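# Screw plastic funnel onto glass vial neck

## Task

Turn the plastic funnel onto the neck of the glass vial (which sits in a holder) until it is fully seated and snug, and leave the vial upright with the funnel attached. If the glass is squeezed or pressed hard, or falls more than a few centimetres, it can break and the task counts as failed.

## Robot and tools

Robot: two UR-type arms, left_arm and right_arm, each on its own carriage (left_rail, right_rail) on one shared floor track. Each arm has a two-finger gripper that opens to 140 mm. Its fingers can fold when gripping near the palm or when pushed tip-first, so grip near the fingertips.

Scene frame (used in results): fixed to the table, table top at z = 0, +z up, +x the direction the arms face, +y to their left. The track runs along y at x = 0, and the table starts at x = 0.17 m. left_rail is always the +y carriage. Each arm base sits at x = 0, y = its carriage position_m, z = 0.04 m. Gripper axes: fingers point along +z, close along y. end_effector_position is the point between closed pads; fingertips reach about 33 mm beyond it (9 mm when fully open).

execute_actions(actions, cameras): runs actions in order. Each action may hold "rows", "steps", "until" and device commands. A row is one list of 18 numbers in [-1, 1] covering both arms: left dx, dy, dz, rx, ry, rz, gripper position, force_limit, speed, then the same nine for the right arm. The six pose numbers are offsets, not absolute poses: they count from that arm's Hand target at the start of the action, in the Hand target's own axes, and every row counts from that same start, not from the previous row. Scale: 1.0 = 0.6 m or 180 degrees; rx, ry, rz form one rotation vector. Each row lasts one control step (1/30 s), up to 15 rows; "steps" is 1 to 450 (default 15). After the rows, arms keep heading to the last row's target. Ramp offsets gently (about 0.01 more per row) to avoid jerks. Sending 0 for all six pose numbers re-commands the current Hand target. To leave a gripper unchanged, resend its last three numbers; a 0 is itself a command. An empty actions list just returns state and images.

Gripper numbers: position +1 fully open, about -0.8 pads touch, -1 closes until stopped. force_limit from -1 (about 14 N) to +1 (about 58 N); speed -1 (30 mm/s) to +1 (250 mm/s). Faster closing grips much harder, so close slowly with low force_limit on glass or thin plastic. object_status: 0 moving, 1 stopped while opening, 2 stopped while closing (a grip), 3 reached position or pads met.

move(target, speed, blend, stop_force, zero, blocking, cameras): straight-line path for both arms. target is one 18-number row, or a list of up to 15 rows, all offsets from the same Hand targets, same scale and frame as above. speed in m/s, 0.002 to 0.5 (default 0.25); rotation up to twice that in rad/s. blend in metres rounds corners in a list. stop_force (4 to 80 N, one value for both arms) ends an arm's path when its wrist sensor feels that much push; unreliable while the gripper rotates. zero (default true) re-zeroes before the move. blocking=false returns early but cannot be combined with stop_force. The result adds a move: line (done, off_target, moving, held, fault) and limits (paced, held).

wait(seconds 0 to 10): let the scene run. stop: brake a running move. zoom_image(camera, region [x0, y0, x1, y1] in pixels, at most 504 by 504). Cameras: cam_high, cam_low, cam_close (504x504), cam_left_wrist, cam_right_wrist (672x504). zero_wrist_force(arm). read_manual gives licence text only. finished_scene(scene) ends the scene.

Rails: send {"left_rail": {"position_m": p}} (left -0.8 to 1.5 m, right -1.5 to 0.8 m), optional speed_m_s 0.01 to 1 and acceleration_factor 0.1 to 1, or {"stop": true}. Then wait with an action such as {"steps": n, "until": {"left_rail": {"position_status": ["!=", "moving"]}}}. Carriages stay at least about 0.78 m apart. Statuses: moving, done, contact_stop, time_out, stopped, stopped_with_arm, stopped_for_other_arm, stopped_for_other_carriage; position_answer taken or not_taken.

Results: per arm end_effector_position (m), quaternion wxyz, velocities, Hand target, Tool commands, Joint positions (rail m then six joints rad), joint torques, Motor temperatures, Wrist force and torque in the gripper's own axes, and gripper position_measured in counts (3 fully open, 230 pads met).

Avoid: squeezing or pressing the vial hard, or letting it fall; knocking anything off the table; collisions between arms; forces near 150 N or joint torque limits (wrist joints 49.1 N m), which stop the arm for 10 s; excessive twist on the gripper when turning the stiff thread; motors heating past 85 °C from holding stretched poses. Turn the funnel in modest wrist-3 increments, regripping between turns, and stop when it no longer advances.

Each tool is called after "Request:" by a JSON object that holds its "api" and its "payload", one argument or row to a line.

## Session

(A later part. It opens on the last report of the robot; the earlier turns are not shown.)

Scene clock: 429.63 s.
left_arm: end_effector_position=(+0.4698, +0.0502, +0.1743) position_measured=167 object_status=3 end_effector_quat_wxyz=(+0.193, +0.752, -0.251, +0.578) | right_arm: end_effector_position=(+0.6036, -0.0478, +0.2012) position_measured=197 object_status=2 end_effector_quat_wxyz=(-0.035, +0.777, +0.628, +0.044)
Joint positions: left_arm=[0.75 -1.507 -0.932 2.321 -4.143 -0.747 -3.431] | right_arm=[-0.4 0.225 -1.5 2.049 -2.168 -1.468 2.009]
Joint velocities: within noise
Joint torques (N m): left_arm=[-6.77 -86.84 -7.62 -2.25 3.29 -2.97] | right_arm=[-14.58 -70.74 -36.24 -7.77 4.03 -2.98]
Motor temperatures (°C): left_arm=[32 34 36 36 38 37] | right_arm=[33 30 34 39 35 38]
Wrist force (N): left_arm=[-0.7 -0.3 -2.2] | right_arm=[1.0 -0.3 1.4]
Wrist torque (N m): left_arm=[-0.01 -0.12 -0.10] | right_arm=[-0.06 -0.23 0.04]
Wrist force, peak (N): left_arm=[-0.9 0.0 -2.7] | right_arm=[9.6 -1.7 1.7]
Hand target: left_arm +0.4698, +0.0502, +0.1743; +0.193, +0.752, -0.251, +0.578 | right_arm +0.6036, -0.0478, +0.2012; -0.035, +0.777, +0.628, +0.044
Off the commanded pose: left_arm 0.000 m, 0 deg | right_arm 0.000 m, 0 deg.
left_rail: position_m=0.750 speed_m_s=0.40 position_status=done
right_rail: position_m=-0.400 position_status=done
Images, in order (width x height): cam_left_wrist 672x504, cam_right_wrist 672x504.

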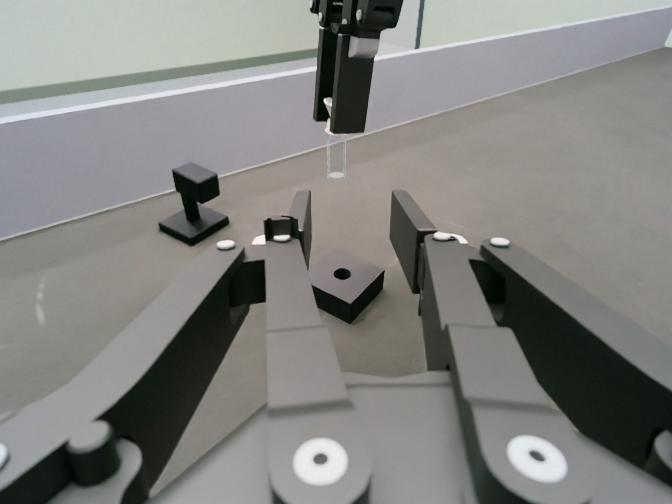

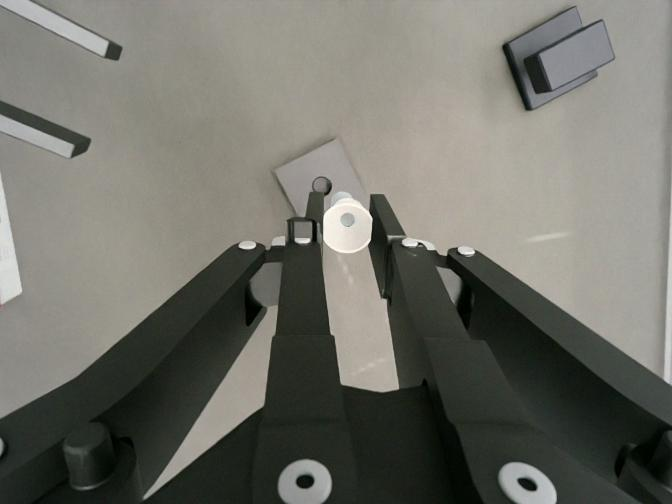

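Request:
{"api": "move", "payload": {
  "target": [0,0,0,0,0,0,-0.3,-0.05,-1,-0.0083,-0.025,0.1165,0,0,0,-1,0.5,-1],
  "speed": 0.06,
  "cameras": ["cam_close","cam_left_wrist","cam_right_wrist"]
}}

Request:
{"api": "zoom_image", "payload": {
  "camera": "cam_left_wrist",
  "region": [270, 170, 420, 330]
}}

Request:
{"api": "zoom_image", "payload": {
  "camera": "cam_right_wrist",
  "region": [270, 100, 420, 260]
}}

Scene clock: 432.43 s.
left_arm: end_effector_position=(+0.4698, +0.0502, +0.1743) position_measured=167 object_status=3 end_effector_quat_wxyz=(+0.193, +0.752, -0.251, +0.578) | right_arm: end_effector_position=(+0.5896, -0.0417, +0.1312) position_measured=197 object_status=2 end_effector_quat_wxyz=(-0.035, +0.777, +0.628, +0.044)
Joint positions: left_arm=[0.75 -1.507 -0.932 2.321 -4.143 -0.747 -3.431] | right_arm=[-0.4 0.239 -1.439 2.13 -2.312 -1.469 2.023]
Joint velocities: within noise
Joint torques (N m): left_arm=[-8.19 -86.52 -9.31 -2.77 3.42 -2.86] | right_arm=[8.79 -41.47 -31.5 -8.27 -2.66 2.93]
Motor temperatures (°C): left_arm=[32 34 36 36 38 37] | right_arm=[33 30 34 39 35 38]
Wrist force (N): left_arm=[-1.0 -0.3 -2.5] | right_arm=[1.5 -0.2 1.0]
Wrist torque (N m): left_arm=[0.00 -0.06 -0.10] | right_arm=[-0.04 -0.35 0.03]
Wrist force, peak (N): left_arm=[-1.2 -0.3 -2.8] | right_arm=[1.1 -0.9 2.2]
Hand target: left_arm +0.4698, +0.0502, +0.1743; +0.193, +0.752, -0.251, +0.578 | right_arm +0.5896, -0.0417, +0.1311; -0.035, +0.777, +0.628, +0.044
Off the commanded pose: left_arm 0.000 m, 0 deg | right_arm 0.000 m, 0 deg.
left_rail: position_m=0.750 speed_m_s=0.40 position_status=done
right_rail: position_m=-0.400 position_status=done
move: done
Images, in order (width x height): cam_close 504x504, cam_left_wrist 672x504, cam_right_wrist 672x504.

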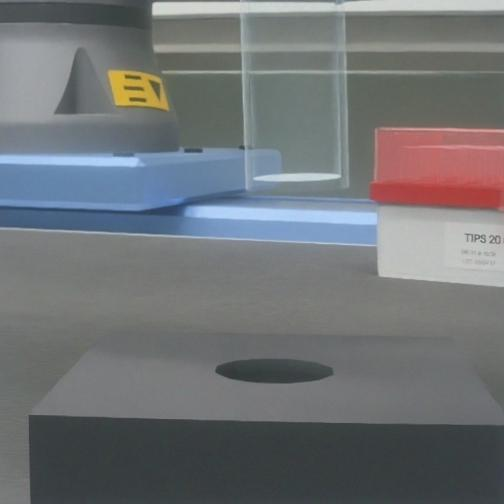

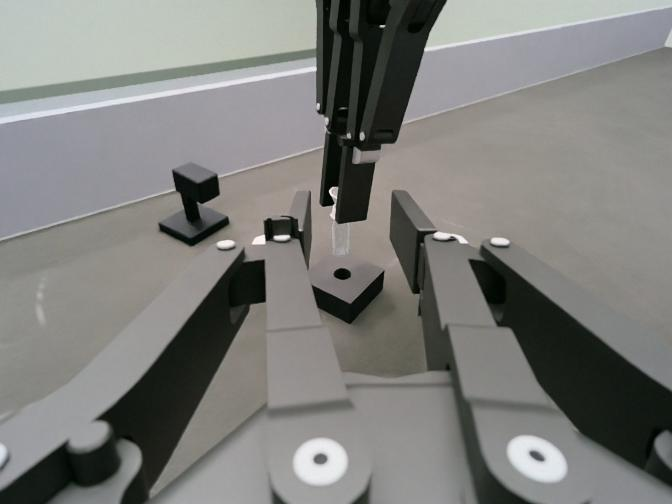

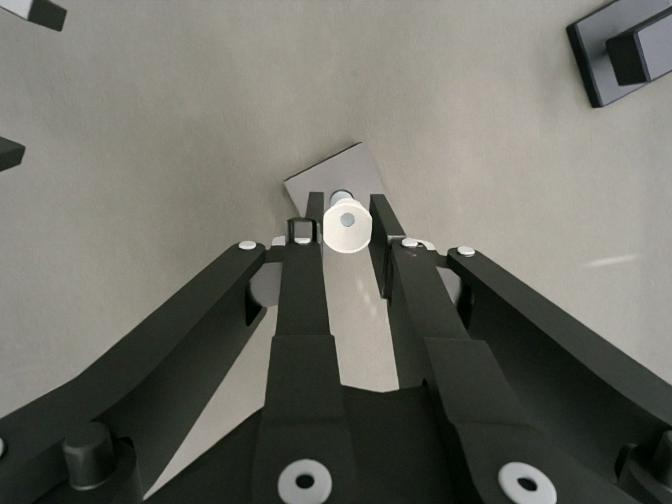

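Scaled by 3.150 from the camera's 672x504 image, which has a finer 960x720 frame.

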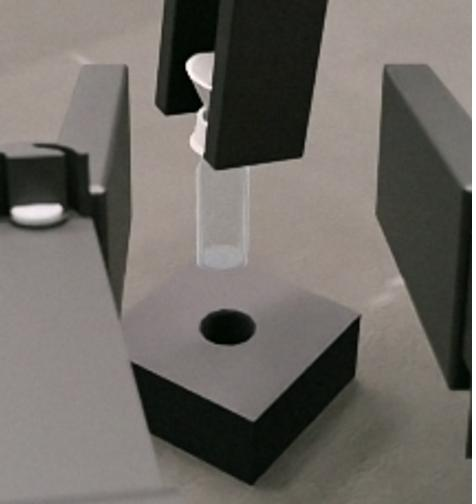

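Scaled by 3.150 from the camera's 672x504 image, which has a finer 960x720 frame.

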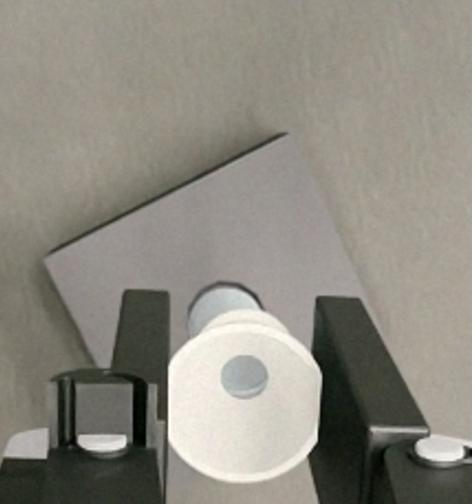

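Request:
{"api": "move", "payload": {
  "target": [0,0,0,0,0,0,-0.3,-0.05,-1,-0.0075,0.005,0.0193,0,0,0,-1,0.5,-1],
  "speed": 0.03,
  "stop_force": 6,
  "cameras": ["cam_close","cam_left_wrist","cam_right_wrist"]
}}

Request:
{"api": "zoom_image", "payload": {
  "camera": "cam_left_wrist",
  "region": [270, 170, 420, 330]
}}

Request:
{"api": "zoom_image", "payload": {
  "camera": "cam_right_wrist",
  "region": [270, 100, 420, 260]
}}

Scene clock: 435.57 s.
left_arm: end_effector_position=(+0.4698, +0.0502, +0.1743) position_measured=167 object_status=3 end_effector_quat_wxyz=(+0.193, +0.752, -0.251, +0.578) | right_arm: end_effector_position=(+0.5919, -0.0455, +0.1191) position_measured=197 object_status=2 end_effector_quat_wxyz=(-0.035, +0.777, +0.628, +0.044)
Joint positions: left_arm=[0.75 -1.507 -0.932 2.321 -4.143 -0.747 -3.431] | right_arm=[-0.4 0.232 -1.423 2.139 -2.336 -1.469 2.017]
Joint velocities: within noise
Joint torques (N m): left_arm=[-6 -86.25 -11.6 -2.62 3.17 -2.52] | right_arm=[-14.61 -44.5 -31.7 -7.83 3.99 -3.22]
Motor temperatures (°C): left_arm=[32 34 36 36 38 37] | right_arm=[33 30 34 39 35 38]
Wrist force (N): left_arm=[-1.0 -0.4 -2.0] | right_arm=[1.3 -0.4 0.6]
Wrist torque (N m): left_arm=[-0.05 -0.06 -0.09] | right_arm=[-0.08 -0.31 0.02]
Wrist force, peak (N): left_arm=[-1.0 -0.1 -2.9] | right_arm=[1.9 -0.4 0.8]
Hand target: left_arm +0.4698, +0.0502, +0.1743; +0.193, +0.752, -0.251, +0.578 | right_arm +0.5919, -0.0455, +0.1191; -0.035, +0.777, +0.628, +0.044
Off the commanded pose: left_arm 0.000 m, 0 deg | right_arm 0.000 m, 0 deg.
left_rail: position_m=0.750 speed_m_s=0.40 position_status=done
right_rail: position_m=-0.400 position_status=done
move: done
Images, in order (width x height): cam_close 504x504, cam_left_wrist 672x504, cam_right_wrist 672x504.

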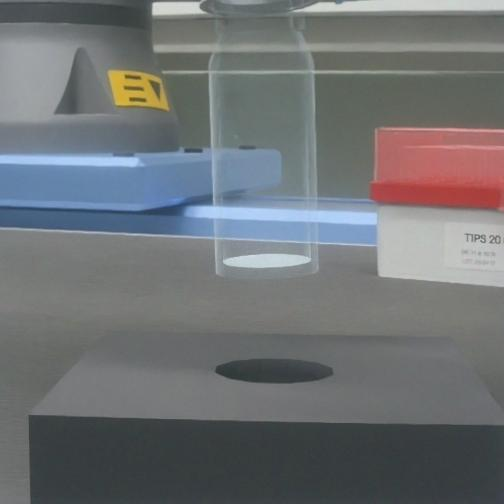

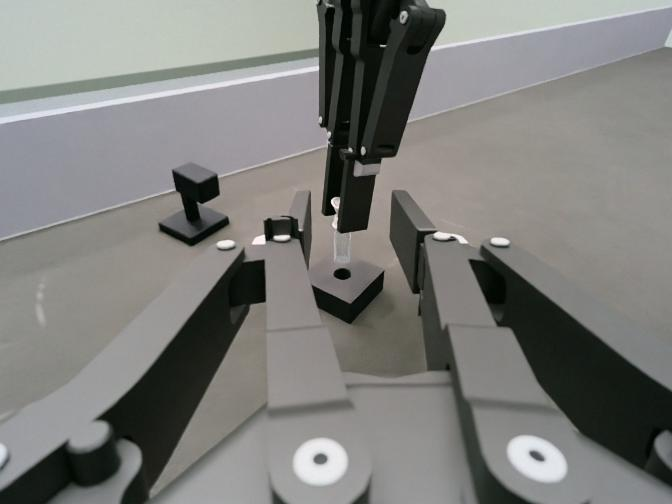

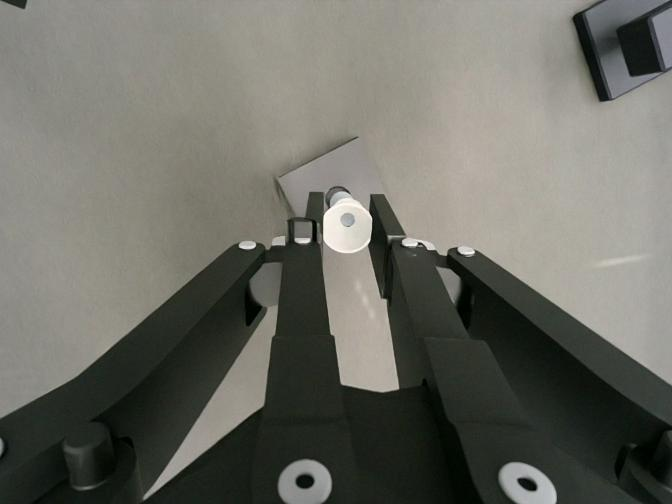

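Scaled by 3.150 from the camera's 672x504 image, which has a finer 960x720 frame.

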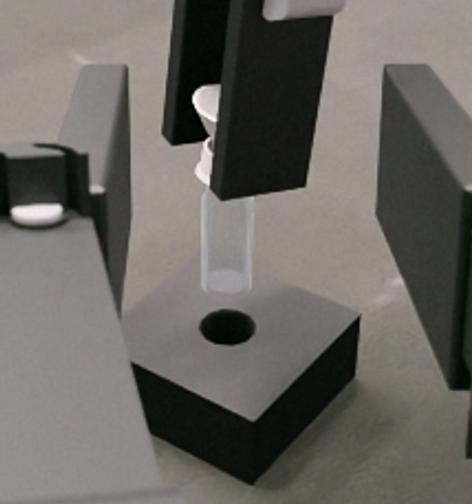

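Scaled by 3.150 from the camera's 672x504 image, which has a finer 960x720 frame.

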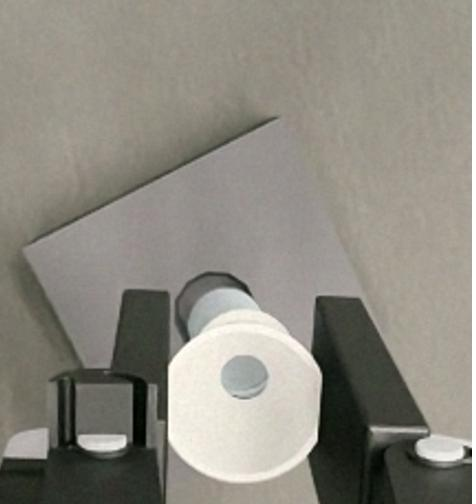

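Request:
{"api": "move", "payload": {
  "target": [0,0,0,0,0,0,-0.3,-0.05,-1,-0.0012,-0.0025,0.0192,0,0,0,-1,0.5,-1],
  "speed": 0.02,
  "stop_force": 5,
  "cameras": ["cam_close","cam_left_wrist","cam_right_wrist"]
}}

Request:
{"api": "zoom_image", "payload": {
  "camera": "cam_left_wrist",
  "region": [300, 210, 390, 310]
}}

Request:
{"api": "zoom_image", "payload": {
  "camera": "cam_right_wrist",
  "region": [270, 100, 420, 260]
}}

Scene clock: 437.87 s.
left_arm: end_effector_position=(+0.4698, +0.0502, +0.1743) position_measured=167 object_status=3 end_effector_quat_wxyz=(+0.193, +0.752, -0.251, +0.578) | right_arm: end_effector_position=(+0.5905, -0.0446, +0.1076) position_measured=197 object_status=2 end_effector_quat_wxyz=(-0.035, +0.777, +0.628, +0.044)
Joint positions: left_arm=[0.75 -1.507 -0.932 2.321 -4.143 -0.747 -3.431] | right_arm=[-0.4 0.234 -1.41 2.15 -2.36 -1.469 2.019]
Joint velocities: within noise
Joint torques (N m): left_arm=[-8.01 -86.43 -13.93 -2.65 3.12 -2.64] | right_arm=[6.99 -45.13 -31.27 -7.79 -1.61 3.1]
Motor temperatures (°C): left_arm=[32 34 36 36 38 37] | right_arm=[33 30 34 39 35 38]
Wrist force (N): left_arm=[-0.5 -0.2 -2.2] | right_arm=[1.4 0.0 0.9]
Wrist torque (N m): left_arm=[0.01 -0.16 -0.09] | right_arm=[-0.01 -0.31 0.03]
Wrist force, peak (N): left_arm=[-0.8 -0.3 -3.0] | right_arm=[1.8 -1.2 1.0]
Hand target: left_arm +0.4698, +0.0502, +0.1743; +0.193, +0.752, -0.251, +0.578 | right_arm +0.5905, -0.0446, +0.1076; -0.035, +0.777, +0.628, +0.044
Off the commanded pose: left_arm 0.000 m, 0 deg | right_arm 0.000 m, 0 deg.
left_rail: position_m=0.750 speed_m_s=0.40 position_status=done
right_rail: position_m=-0.400 position_status=done
move: done
Images, in order (width x height): cam_close 504x504, cam_left_wrist 672x504, cam_right_wrist 672x504.

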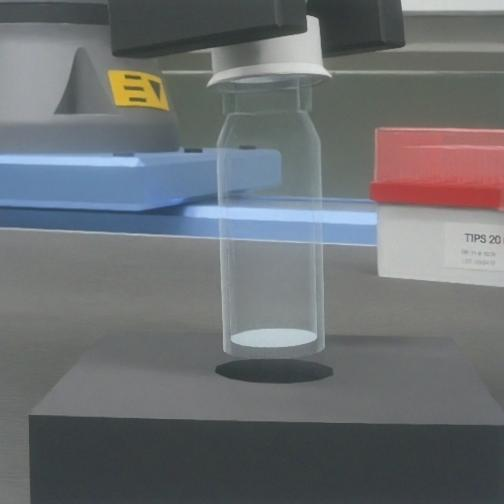

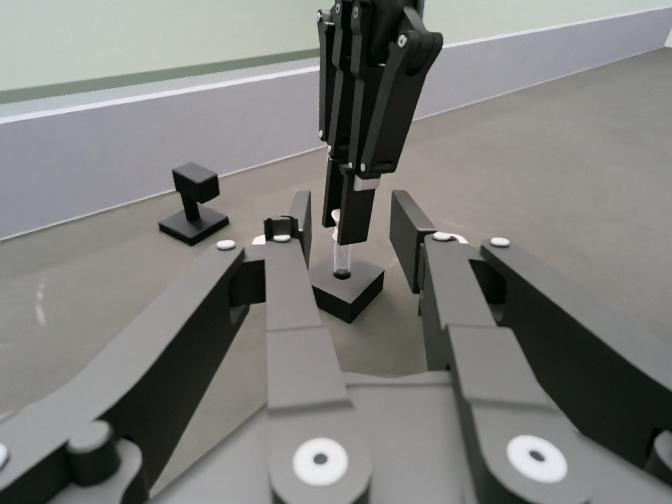

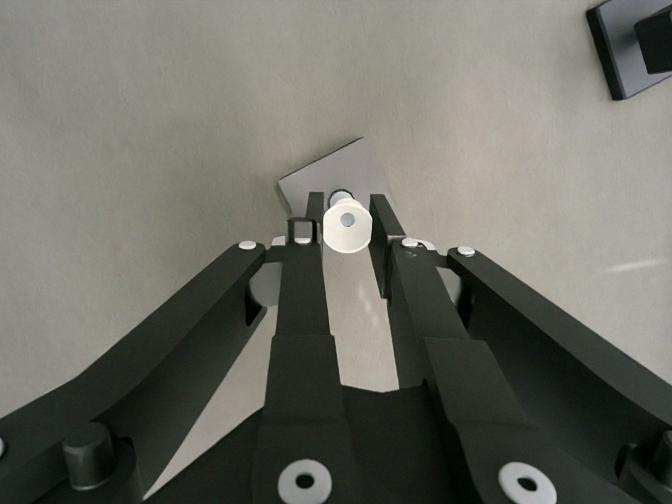

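Scaled by 5.040 from the camera's 672x504 image, which has a finer 960x720 frame.

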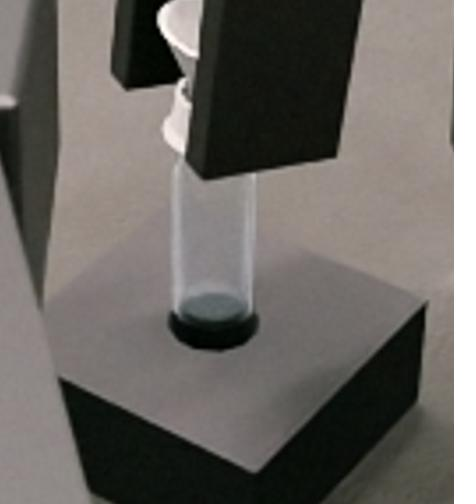

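Scaled by 3.150 from the camera's 672x504 image, which has a finer 960x720 frame.

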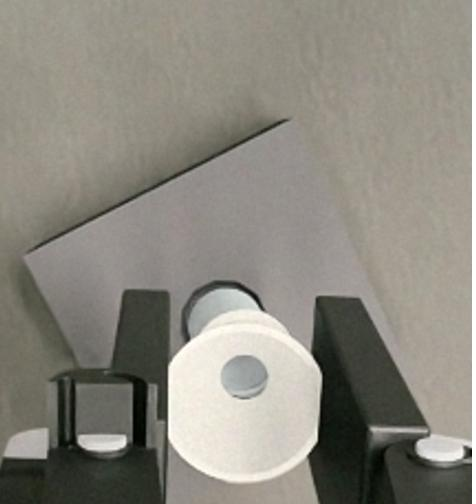

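Request:
{"api": "move", "payload": {
  "target": [0,0,0,0,0,0,-0.3,-0.05,-1,-0.0056,-0.001,0.047,0,0,0,-1,0.5,-1],
  "speed": 0.012,
  "stop_force": 5,
  "cameras": ["cam_close","cam_left_wrist","cam_right_wrist"]
}}

Request:
{"api": "zoom_image", "payload": {
  "camera": "cam_left_wrist",
  "region": [300, 210, 390, 310]
}}

Scene clock: 441.50 s.
left_arm: end_effector_position=(+0.4698, +0.0502, +0.1743) position_measured=167 object_status=3 end_effector_quat_wxyz=(+0.193, +0.752, -0.251, +0.578) | right_arm: end_effector_position=(+0.5901, -0.0446, +0.0873) position_measured=197 object_status=2 end_effector_quat_wxyz=(-0.035, +0.777, +0.628, +0.044)
Joint positions: left_arm=[0.75 -1.507 -0.932 2.321 -4.143 -0.747 -3.431] | right_arm=[-0.4 0.234 -1.383 2.165 -2.402 -1.469 2.019]
Joint velocities: within noise
Joint torques (N m): left_arm=[-5.83 -85.05 -15.38 -2.88 2.9 -2.78] | right_arm=[3.2 -71.29 -38.77 -2.07 -1.67 2.81]
Motor temperatures (°C): left_arm=[32 34 36 36 38 37] | right_arm=[33 30 34 39 35 38]
Wrist force (N): left_arm=[-0.8 -0.2 -2.2] | right_arm=[1.6 -1.2 -3.6]
Wrist torque (N m): left_arm=[0.00 -0.10 -0.09] | right_arm=[-0.16 -0.25 0.03]
Wrist force, peak (N): left_arm=[-1.3 -0.3 -2.7] | right_arm=[2.2 -0.9 -9.6]
Hand target: left_arm +0.4698, +0.0502, +0.1743; +0.193, +0.752, -0.251, +0.578 | right_arm +0.5901, -0.0446, +0.0873; -0.035, +0.777, +0.628, +0.044 (not the last commanded pose)
Off the commanded pose: left_arm 0.000 m, 0 deg | right_arm 0.008 m, 0 deg.
left_rail: position_m=0.750 speed_m_s=0.40 position_status=done
right_rail: position_m=-0.400 position_status=done
move: contact (right_arm)
Images, in order (width x height): cam_close 504x504, cam_left_wrist 672x504, cam_right_wrist 672x504.

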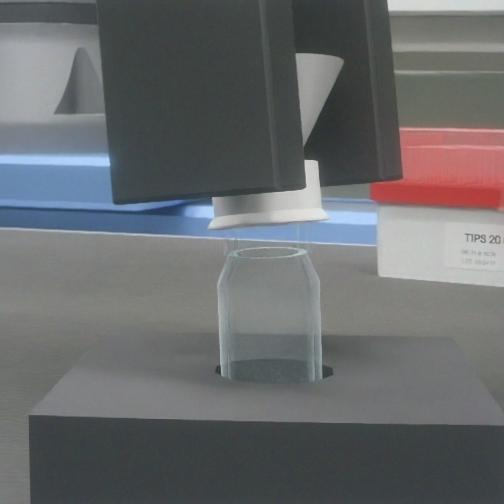

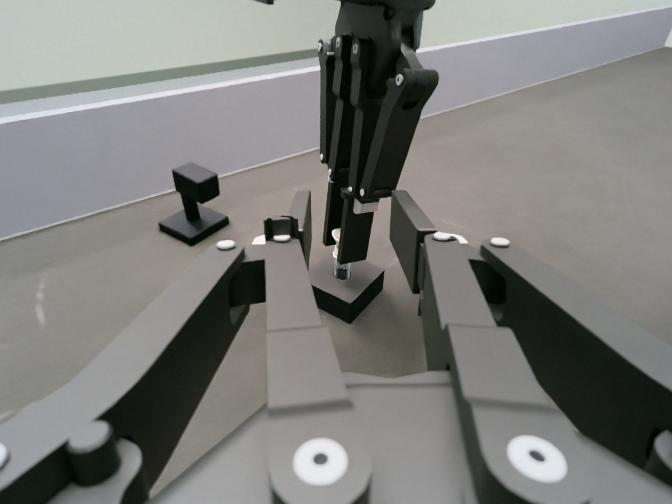

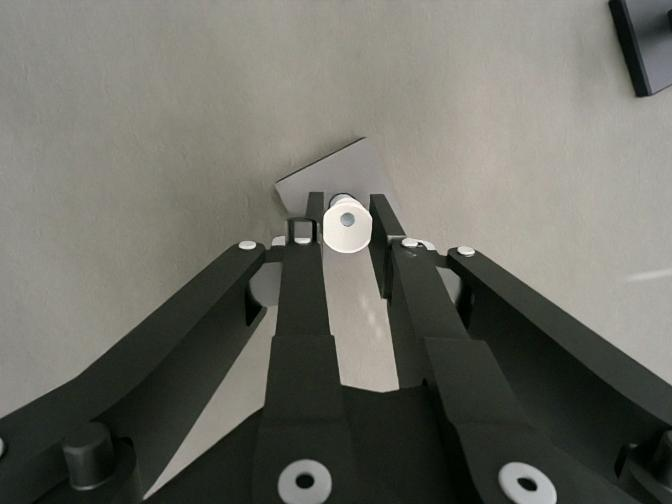

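Scaled by 5.040 from the camera's 672x504 image, which has a finer 960x720 frame.

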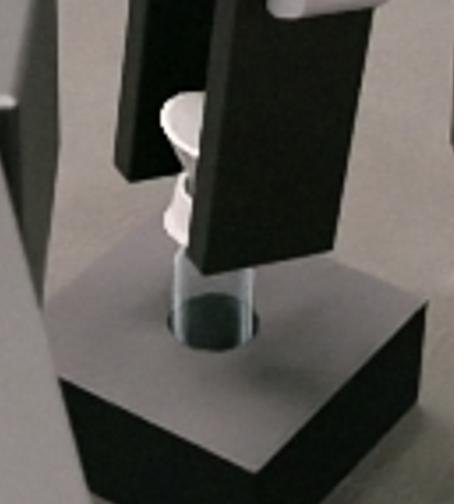

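Request:
{"api": "zoom_image", "payload": {
  "camera": "cam_close",
  "region": [180, 130, 370, 320]
}}

Scaled by 2.653 from the camera's 504x504 image, which has a finer 720x720 frame.

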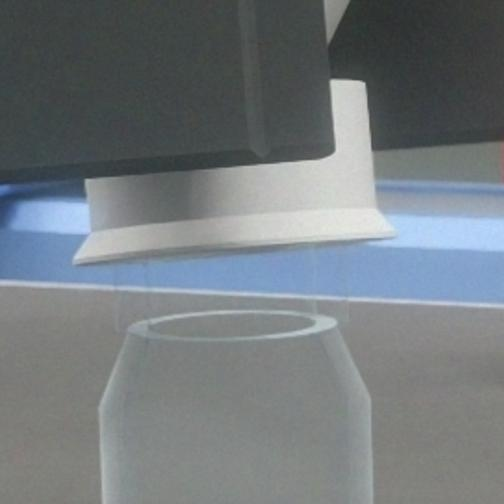

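Request:
{"api": "move", "payload": {
  "target": [
    [0,0,0,0,0,0,-0.3,-0.05,-1,0.0075,0,-0.0662,0,0,0,-1,0.5,-1],
    [0,0,0,0,0,0,-0.3,-0.05,-1,0.0132,0.0188,-0.1897,0,0,0,-1,0.5,-1]
  ],
  "speed": 0.06,
  "cameras": ["cam_close","cam_left_wrist","cam_right_wrist"]
}}

Request:
{"api": "zoom_image", "payload": {
  "camera": "cam_left_wrist",
  "region": [290, 70, 400, 190]
}}

Scene clock: 448.53 s.
left_arm: end_effector_position=(+0.4698, +0.0502, +0.1743) position_measured=167 object_status=3 end_effector_quat_wxyz=(+0.193, +0.752, -0.251, +0.578) | right_arm: end_effector_position=(+0.6000, -0.0518, +0.2012) position_measured=197 object_status=2 end_effector_quat_wxyz=(-0.035, +0.777, +0.628, +0.044)
Joint positions: left_arm=[0.75 -1.507 -0.932 2.321 -4.143 -0.747 -3.431] | right_arm=[-0.4 0.22 -1.509 2.058 -2.168 -1.468 2.004]
Joint velocities: within noise
Joint torques (N m): left_arm=[-5.18 -84.31 -16.17 -3.38 3.02 -2.86] | right_arm=[-13.65 -69.75 -46.52 -1.82 4.06 -3.38]
Motor temperatures (°C): left_arm=[32 34 36 36 38 37] | right_arm=[33 30 34 39 35 38]
Wrist force (N): left_arm=[-0.6 -0.3 -2.1] | right_arm=[1.1 -0.6 0.8]
Wrist torque (N m): left_arm=[-0.01 -0.12 -0.10] | right_arm=[-0.14 -0.26 0.04]
Wrist force, peak (N): left_arm=[-0.8 0.2 -3.0] | right_arm=[1.9 -1.2 -5.0]
Hand target: left_arm +0.4698, +0.0502, +0.1743; +0.193, +0.752, -0.251, +0.578 | right_arm +0.6000, -0.0518, +0.2012; -0.035, +0.777, +0.628, +0.044
Off the commanded pose: left_arm 0.000 m, 0 deg | right_arm 0.000 m, 0 deg.
left_rail: position_m=0.750 speed_m_s=0.40 position_status=done
right_rail: position_m=-0.400 position_status=done
move: done
Images, in order (width x height): cam_close 504x504, cam_left_wrist 672x504, cam_right_wrist 672x504.

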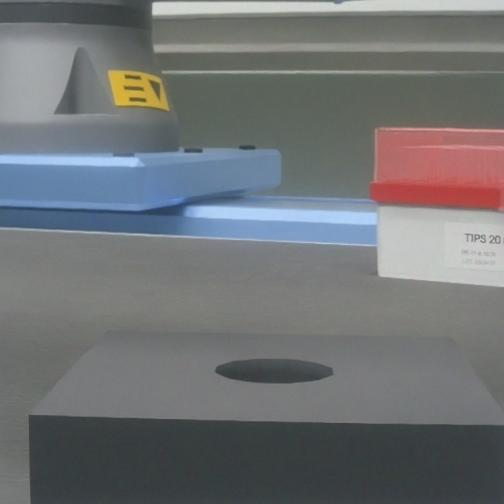

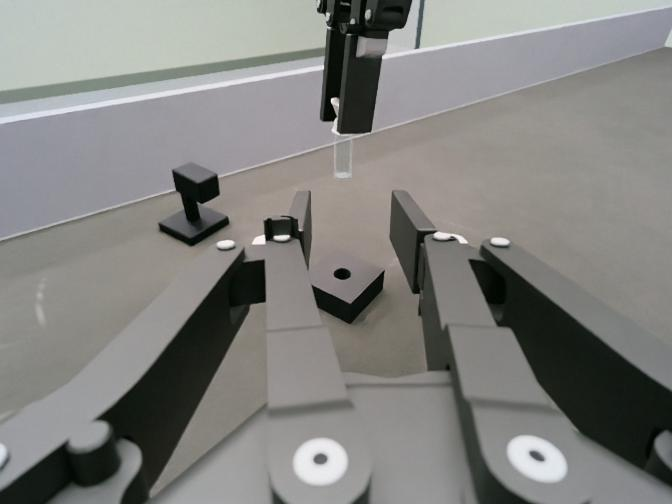

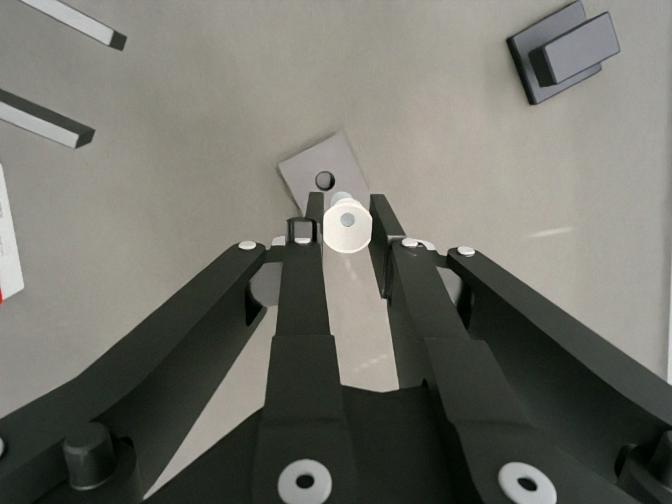

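Scaled by 4.200 from the camera's 672x504 image, which has a finer 960x720 frame.

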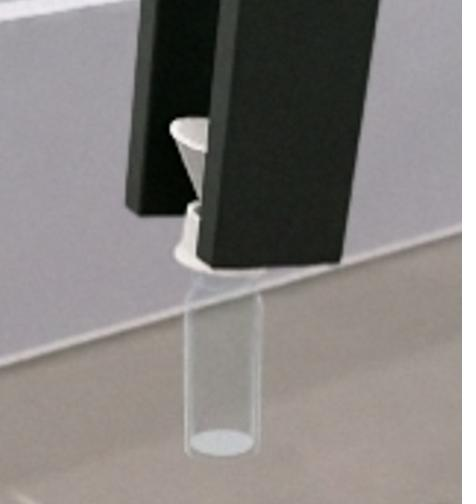

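Request:
{"api": "move", "payload": {
  "target": [0,0,0.25,0,0,0,-0.3,-0.05,-1,0,0,0,0,0,0,-1,0.5,-1],
  "speed": 0.1,
  "cameras": ["cam_left_wrist"]
}}

Request:
{"api": "zoom_image", "payload": {
  "camera": "cam_left_wrist",
  "region": [280, 90, 420, 250]
}}

Scene clock: 452.47 s.
left_arm: end_effector_position=(+0.5856, -0.0369, +0.1358) position_measured=167 object_status=3 end_effector_quat_wxyz=(+0.193, +0.752, -0.251, +0.578) | right_arm: end_effector_position=(+0.6000, -0.0518, +0.2012) position_measured=197 object_status=2 end_effector_quat_wxyz=(-0.035, +0.777, +0.628, +0.044)
Joint positions: left_arm=[0.75 -1.332 -0.785 2.042 -4.069 -0.91 -3.348] | right_arm=[-0.4 0.22 -1.509 2.058 -2.168 -1.468 2.004]
Joint velocities: within noise
Joint torques (N m): left_arm=[11.02 -61.66 -26 -2.5 -2.3 1.81] | right_arm=[-11.82 -68.96 -42.21 -3.99 3.44 -3.11]
Motor temperatures (°C): left_arm=[32 34 36 36 38 37] | right_arm=[33 30 34 39 35 38]
Wrist force (N): left_arm=[-1.1 -0.1 -2.0] | right_arm=[1.9 -0.3 1.3]
Wrist torque (N m): left_arm=[0.03 -0.04 -0.08] | right_arm=[-0.06 -0.44 0.04]
Wrist force, peak (N): left_arm=[-0.5 0.0 -4.3] | right_arm=[2.0 -0.7 1.4]
Hand target: left_arm +0.5856, -0.0369, +0.1358; +0.193, +0.752, -0.251, +0.578 | right_arm +0.6000, -0.0518, +0.2012; -0.035, +0.777, +0.628, +0.044
Off the commanded pose: left_arm 0.000 m, 0 deg | right_arm 0.000 m, 0 deg.
left_rail: position_m=0.750 speed_m_s=0.40 position_status=done
right_rail: position_m=-0.400 position_status=done
move: done
Images, in order (width x height): cam_left_wrist 672x504.

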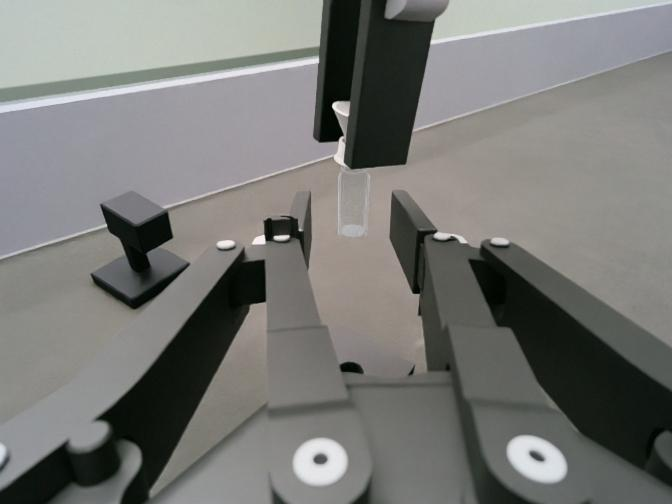

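Scaled by 3.150 from the camera's 672x504 image, which has a finer 960x720 frame.

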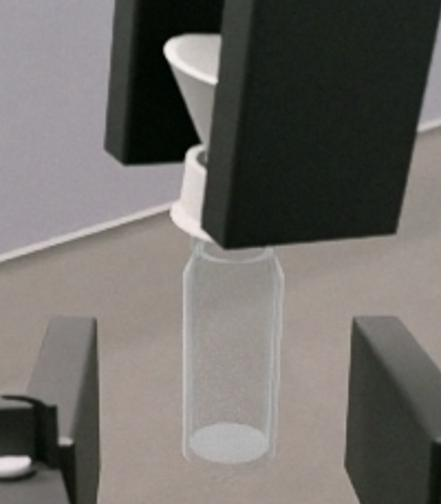

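Request:
{"api": "execute_actions", "payload": {
  "actions": [
    {"rows":[[0,0,0,0,0,0,-1,-0.03,-1,0,0,0,0,0,0,-1,0.5,-1]],"steps":75}
  ],
  "cameras": []
}}

Request:
{"api": "move", "payload": {
  "target": [0,0,0,0,0,0,-1,-0.03,-1,0.0056,0,0,0,-0.036,0,-1,0.5,-1],
  "speed": 0.05,
  "cameras": ["cam_left_wrist"]
}}

Request:
{"api": "zoom_image", "payload": {
  "camera": "cam_left_wrist",
  "region": [280, 90, 420, 250]
}}

Request:
{"api": "zoom_image", "payload": {
  "camera": "cam_low",
  "region": [160, 180, 240, 260]
}}

Scene clock: 455.90 s.
left_arm: end_effector_position=(+0.5856, -0.0369, +0.1358) position_measured=209 object_status=2 end_effector_quat_wxyz=(+0.193, +0.752, -0.251, +0.578) | right_arm: end_effector_position=(+0.6000, -0.0518, +0.2012) position_measured=197 object_status=2 end_effector_quat_wxyz=(-0.035, +0.777, +0.628, +0.044)
Joint positions: left_arm=[0.75 -1.332 -0.784 2.042 -4.069 -0.91 -3.348] | right_arm=[-0.4 0.22 -1.509 2.058 -2.168 -1.468 2.004]
Joint velocities: within noise
Joint torques (N m): left_arm=[9.73 -62.01 -21.5 -3.59 -1.62 1.78] | right_arm=[-10.99 -65.63 -38.14 -5.29 3.26 -3.03]
Motor temperatures (°C): left_arm=[32 34 36 36 38 37] | right_arm=[33 30 34 39 35 38]
Wrist force (N): left_arm=[-0.6 0.3 -2.3] | right_arm=[1.4 0.5 1.4]
Wrist torque (N m): left_arm=[0.03 -0.10 -0.07] | right_arm=[-0.06 -0.29 0.03]
Wrist force, peak (N): left_arm=[-1.1 -0.3 -2.9] | right_arm=[1.8 0.3 1.6]
Hand target: left_arm +0.5856, -0.0369, +0.1358; +0.193, +0.752, -0.251, +0.578 | right_arm +0.6000, -0.0518, +0.2012; -0.035, +0.777, +0.628, +0.044
Off the commanded pose: left_arm 0.000 m, 0 deg | right_arm 0.000 m, 0 deg.
left_rail: position_m=0.750 speed_m_s=0.40 position_status=done
right_rail: position_m=-0.400 position_status=done
No camera images: "cameras" was empty.

Scene clock: 457.43 s.
left_arm: end_effector_position=(+0.5856, -0.0369, +0.1358) position_measured=209 object_status=2 end_effector_quat_wxyz=(+0.193, +0.752, -0.251, +0.578) | right_arm: end_effector_position=(+0.6007, -0.0486, +0.2016) position_measured=197 object_status=2 end_effector_quat_wxyz=(+0.000, +0.778, +0.629, +0.000)
Joint positions: left_arm=[0.75 -1.332 -0.784 2.042 -4.069 -0.91 -3.348] | right_arm=[-0.4 0.276 -1.472 2.001 -2.1 -1.571 2.059]
Joint velocities: within noise
Joint torques (N m): left_arm=[7.84 -64.27 -21.22 -4.5 -1.64 1.77] | right_arm=[8.7 -47.59 -53.04 -3.05 -1.64 3.39]
Motor temperatures (°C): left_arm=[32 34 36 36 38 37] | right_arm=[33 30 34 39 35 38]
Wrist force (N): left_arm=[3.0 -2.7 -4.6] | right_arm=[-2.6 -0.8 4.6]
Wrist torque (N m): left_arm=[0.20 0.13 -0.30] | right_arm=[-0.16 -0.22 0.05]
Wrist force, peak (N): left_arm=[3.2 -3.2 -4.6] | right_arm=[-2.8 -1.0 5.4]
Hand target: left_arm +0.5856, -0.0369, +0.1358; +0.193, +0.752, -0.251, +0.578 | right_arm +0.6007, -0.0486, +0.2016; +0.000, +0.778, +0.629, +0.000
Off the commanded pose: left_arm 0.000 m, 0 deg | right_arm 0.000 m, 0 deg.
left_rail: position_m=0.750 speed_m_s=0.40 position_status=done
right_rail: position_m=-0.400 position_status=done
move: done
Images, in order (width x height): cam_left_wrist 672x504.

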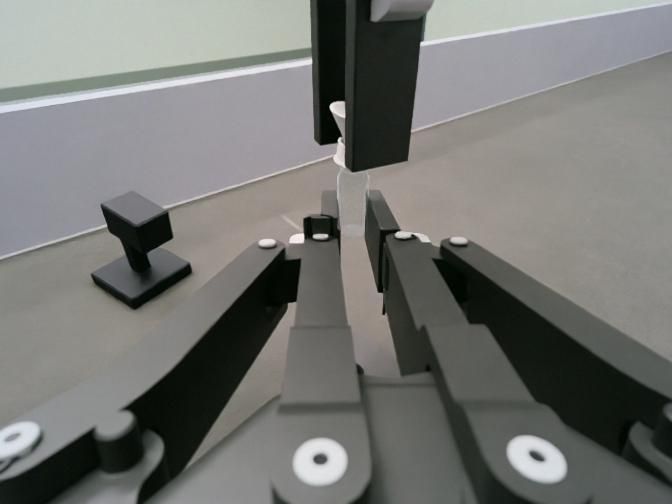

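Scaled by 3.150 from the camera's 672x504 image, which has a finer 960x720 frame.

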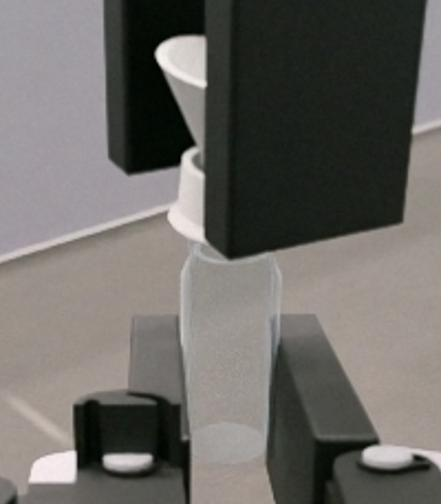

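This scene's latest camera images include none from cam_low. They are from: cam_left_wrist. cam_low's image comes with the result of a call that names it in "cameras".

Request:
{"api": "move", "payload": {
  "target": [0,0,0,0,0,0,-1,-0.03,-1,0,0,-0.001,0,0,-0.5,-1,0.5,-1],
  "speed": 0.5,
  "cameras": []
}}

Request:
{"api": "move", "payload": {
  "target": [0,0,0,0,0,0,-1,-0.03,-1,0,0,-0.001,0,0,-0.5,-1,0.5,-1],
  "speed": 0.5,
  "cameras": []
}}

Request:
{"api": "move", "payload": {
  "target": [0,0,0,0,0,0,-1,-0.03,-1,0,0,-0.001,0,0,-0.5,-1,0.5,-1],
  "speed": 0.5,
  "cameras": ["cam_left_wrist"]
}}

Request:
{"api": "zoom_image", "payload": {
  "camera": "cam_left_wrist",
  "region": [300, 110, 400, 210]
}}

Scene clock: 460.70 s.
left_arm: end_effector_position=(+0.5856, -0.0369, +0.1358) position_measured=209 object_status=2 end_effector_quat_wxyz=(+0.193, +0.752, -0.251, +0.578) | right_arm: end_effector_position=(+0.6007, -0.0485, +0.2022) position_measured=197 object_status=2 end_effector_quat_wxyz=(+0.000, +0.106, +0.994, +0.000)
Joint positions: left_arm=[0.75 -1.332 -0.784 2.042 -4.069 -0.91 -3.348] | right_arm=[-0.4 0.276 -1.473 2 -2.099 -1.571 0.488]
Joint velocities: within noise
Joint torques (N m): left_arm=[0.7 -67.15 -17.25 -4.59 -1.23 1.89] | right_arm=[-13.15 -70.4 -30.68 0.11 4.85 -2.67]
Motor temperatures (°C): left_arm=[32 34 36 36 38 37] | right_arm=[33 30 34 39 35 38]
Wrist force (N): left_arm=[-6.0 1.0 -5.2] | right_arm=[-4.0 -0.9 -2.8]
Wrist torque (N m): left_arm=[0.06 0.01 -0.05] | right_arm=[-0.03 -0.17 0.10]
Wrist force, peak (N): left_arm=[-0.7 -2.3 -7.9] | right_arm=[-4.8 1.6 3.9]
Hand target: left_arm +0.5856, -0.0369, +0.1358; +0.193, +0.752, -0.251, +0.578 | right_arm +0.6007, -0.0486, +0.2022; +0.000, +0.106, +0.994, +0.000
Off the commanded pose: left_arm 0.000 m, 0 deg | right_arm 0.000 m, 0 deg.
left_rail: position_m=0.750 speed_m_s=0.40 position_status=done
right_rail: position_m=-0.400 position_status=done
move: done
No camera images: "cameras" was empty.

Scene clock: 463.00 s.
left_arm: end_effector_position=(+0.5856, -0.0369, +0.1358) position_measured=209 object_status=2 end_effector_quat_wxyz=(+0.193, +0.752, -0.251, +0.578) | right_arm: end_effector_position=(+0.6007, -0.0485, +0.2028) position_measured=197 object_status=2 end_effector_quat_wxyz=(+0.000, -0.628, +0.778, +0.000)
Joint positions: left_arm=[0.75 -1.332 -0.784 2.042 -4.069 -0.91 -3.348] | right_arm=[-0.4 0.276 -1.473 2 -2.098 -1.571 -1.083]
Joint velocities: within noise
Joint torques (N m): left_arm=[1.22 -75.55 -14.93 -4.36 -0.29 1.52] | right_arm=[-10.98 -71.62 -29.51 1.61 4.46 -3.84]
Motor temperatures (°C): left_arm=[32 34 36 36 38 37] | right_arm=[33 30 34 39 35 38]
Wrist force (N): left_arm=[-4.0 4.9 -7.7] | right_arm=[-1.2 -8.6 -0.7]
Wrist torque (N m): left_arm=[-0.03 0.06 0.11] | right_arm=[0.16 -0.21 0.08]
Wrist force, peak (N): left_arm=[-4.1 4.9 -7.9] | right_arm=[-0.7 -9.0 1.1]
Hand target: left_arm +0.5856, -0.0369, +0.1358; +0.193, +0.752, -0.251, +0.578 | right_arm +0.6007, -0.0486, +0.2028; +0.000, -0.629, +0.778, +0.000
Off the commanded pose: left_arm 0.000 m, 0 deg | right_arm 0.000 m, 0 deg.
left_rail: position_m=0.750 speed_m_s=0.40 position_status=done
right_rail: position_m=-0.400 position_status=done
move: done
No camera images: "cameras" was empty.

Scene clock: 465.30 s.
left_arm: end_effector_position=(+0.5856, -0.0369, +0.1358) position_measured=209 object_status=2 end_effector_quat_wxyz=(+0.193, +0.752, -0.251, +0.578) | right_arm: end_effector_position=(+0.6007, -0.0485, +0.2034) position_measured=197 object_status=2 end_effector_quat_wxyz=(+0.000, +0.994, -0.106, +0.000)
Joint positions: left_arm=[0.75 -1.332 -0.784 2.042 -4.069 -0.911 -3.348] | right_arm=[-0.4 0.276 -1.474 1.999 -2.097 -1.571 -2.654]
Joint velocities: within noise
Joint torques (N m): left_arm=[11.4 -86.14 -10.87 -5.08 6.13 0.73] | right_arm=[-18.58 -71.64 -31.22 0.62 -0.08 -3.34]
Motor temperatures (°C): left_arm=[32 34 36 36 38 37] | right_arm=[33 30 34 39 35 38]
Wrist force (N): left_arm=[-1.0 11.1 1.9] | right_arm=[1.5 -12.5 -0.6]
Wrist torque (N m): left_arm=[-0.10 -0.18 0.31] | right_arm=[0.29 -0.05 0.05]
Wrist force, peak (N): left_arm=[-1.7 14.3 -2.3] | right_arm=[0.5 -15.3 0.5]
Hand target: left_arm +0.5856, -0.0369, +0.1358; +0.193, +0.752, -0.251, +0.578 | right_arm +0.6007, -0.0485, +0.2034; +0.000, +0.994, -0.106, +0.000
Off the commanded pose: left_arm 0.000 m, 0 deg | right_arm 0.000 m, 0 deg.
left_rail: position_m=0.750 speed_m_s=0.40 position_status=done
right_rail: position_m=-0.400 position_status=done
move: done
Images, in order (width x height): cam_left_wrist 672x504.

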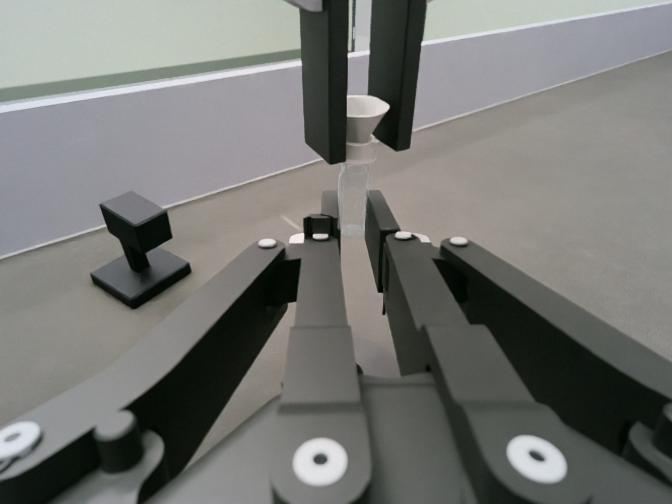

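Scaled by 5.040 from the camera's 672x504 image, which has a finer 960x720 frame.

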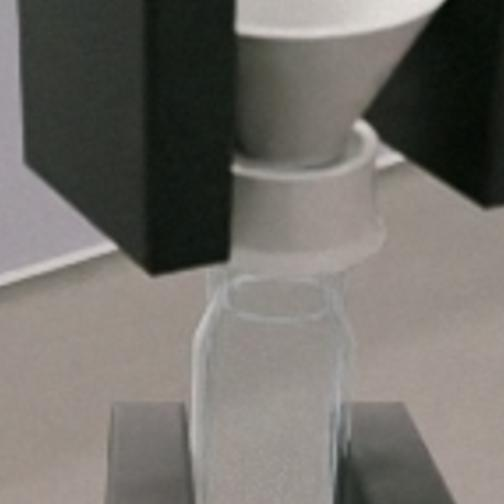

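Request:
{"api": "move", "payload": {
  "target": [0,0,0,0,0,0,-1,-0.03,-1,0,-0.0037,0,0,0,0,-1,0.5,-1],
  "speed": 0.05,
  "cameras": ["cam_left_wrist"]
}}

Request:
{"api": "zoom_image", "payload": {
  "camera": "cam_left_wrist",
  "region": [300, 110, 400, 210]
}}

Scene clock: 466.83 s.
left_arm: end_effector_position=(+0.5857, -0.0369, +0.1358) position_measured=209 object_status=2 end_effector_quat_wxyz=(+0.193, +0.752, -0.251, +0.578) | right_arm: end_effector_position=(+0.6012, -0.0464, +0.2034) position_measured=197 object_status=2 end_effector_quat_wxyz=(+0.000, +0.994, -0.106, +0.000)
Joint positions: left_arm=[0.75 -1.332 -0.784 2.042 -4.069 -0.91 -3.348] | right_arm=[-0.4 0.279 -1.471 1.996 -2.096 -1.571 -2.651]
Joint velocities: within noise
Joint torques (N m): left_arm=[11.45 -94.54 -8.77 -5.56 0.83 0.56] | right_arm=[6.18 -44.61 -48.56 -2.3 -0.04 2.78]
Motor temperatures (°C): left_arm=[32 34 36 36 38 37] | right_arm=[33 30 34 39 35 38]
Wrist force (N): left_arm=[-0.6 -0.5 -1.9] | right_arm=[0.6 -1.4 0.9]
Wrist torque (N m): left_arm=[-0.05 -0.17 -0.08] | right_arm=[-0.35 -0.12 0.05]
Wrist force, peak (N): left_arm=[-1.3 11.3 2.6] | right_arm=[1.7 -12.8 0.4]
Hand target: left_arm +0.5856, -0.0369, +0.1358; +0.193, +0.752, -0.251, +0.578 | right_arm +0.6012, -0.0464, +0.2034; +0.000, +0.994, -0.106, +0.000
Off the commanded pose: left_arm 0.000 m, 0 deg | right_arm 0.000 m, 0 deg.
left_rail: position_m=0.750 speed_m_s=0.40 position_status=done
right_rail: position_m=-0.400 position_status=done
move: done
Images, in order (width x height): cam_left_wrist 672x504.

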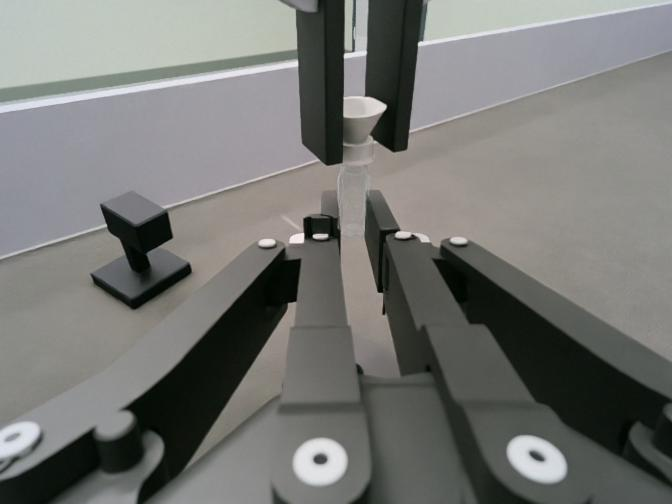

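Scaled by 5.040 from the camera's 672x504 image, which has a finer 960x720 frame.

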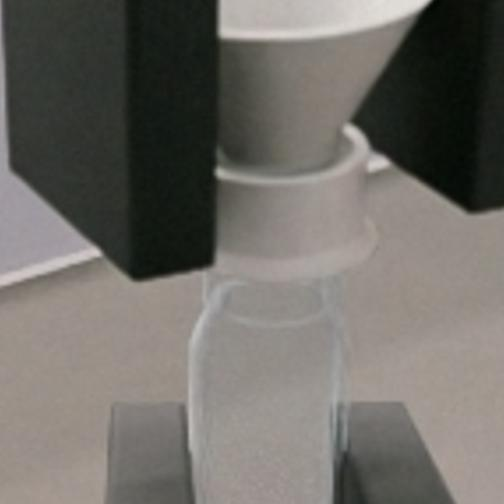

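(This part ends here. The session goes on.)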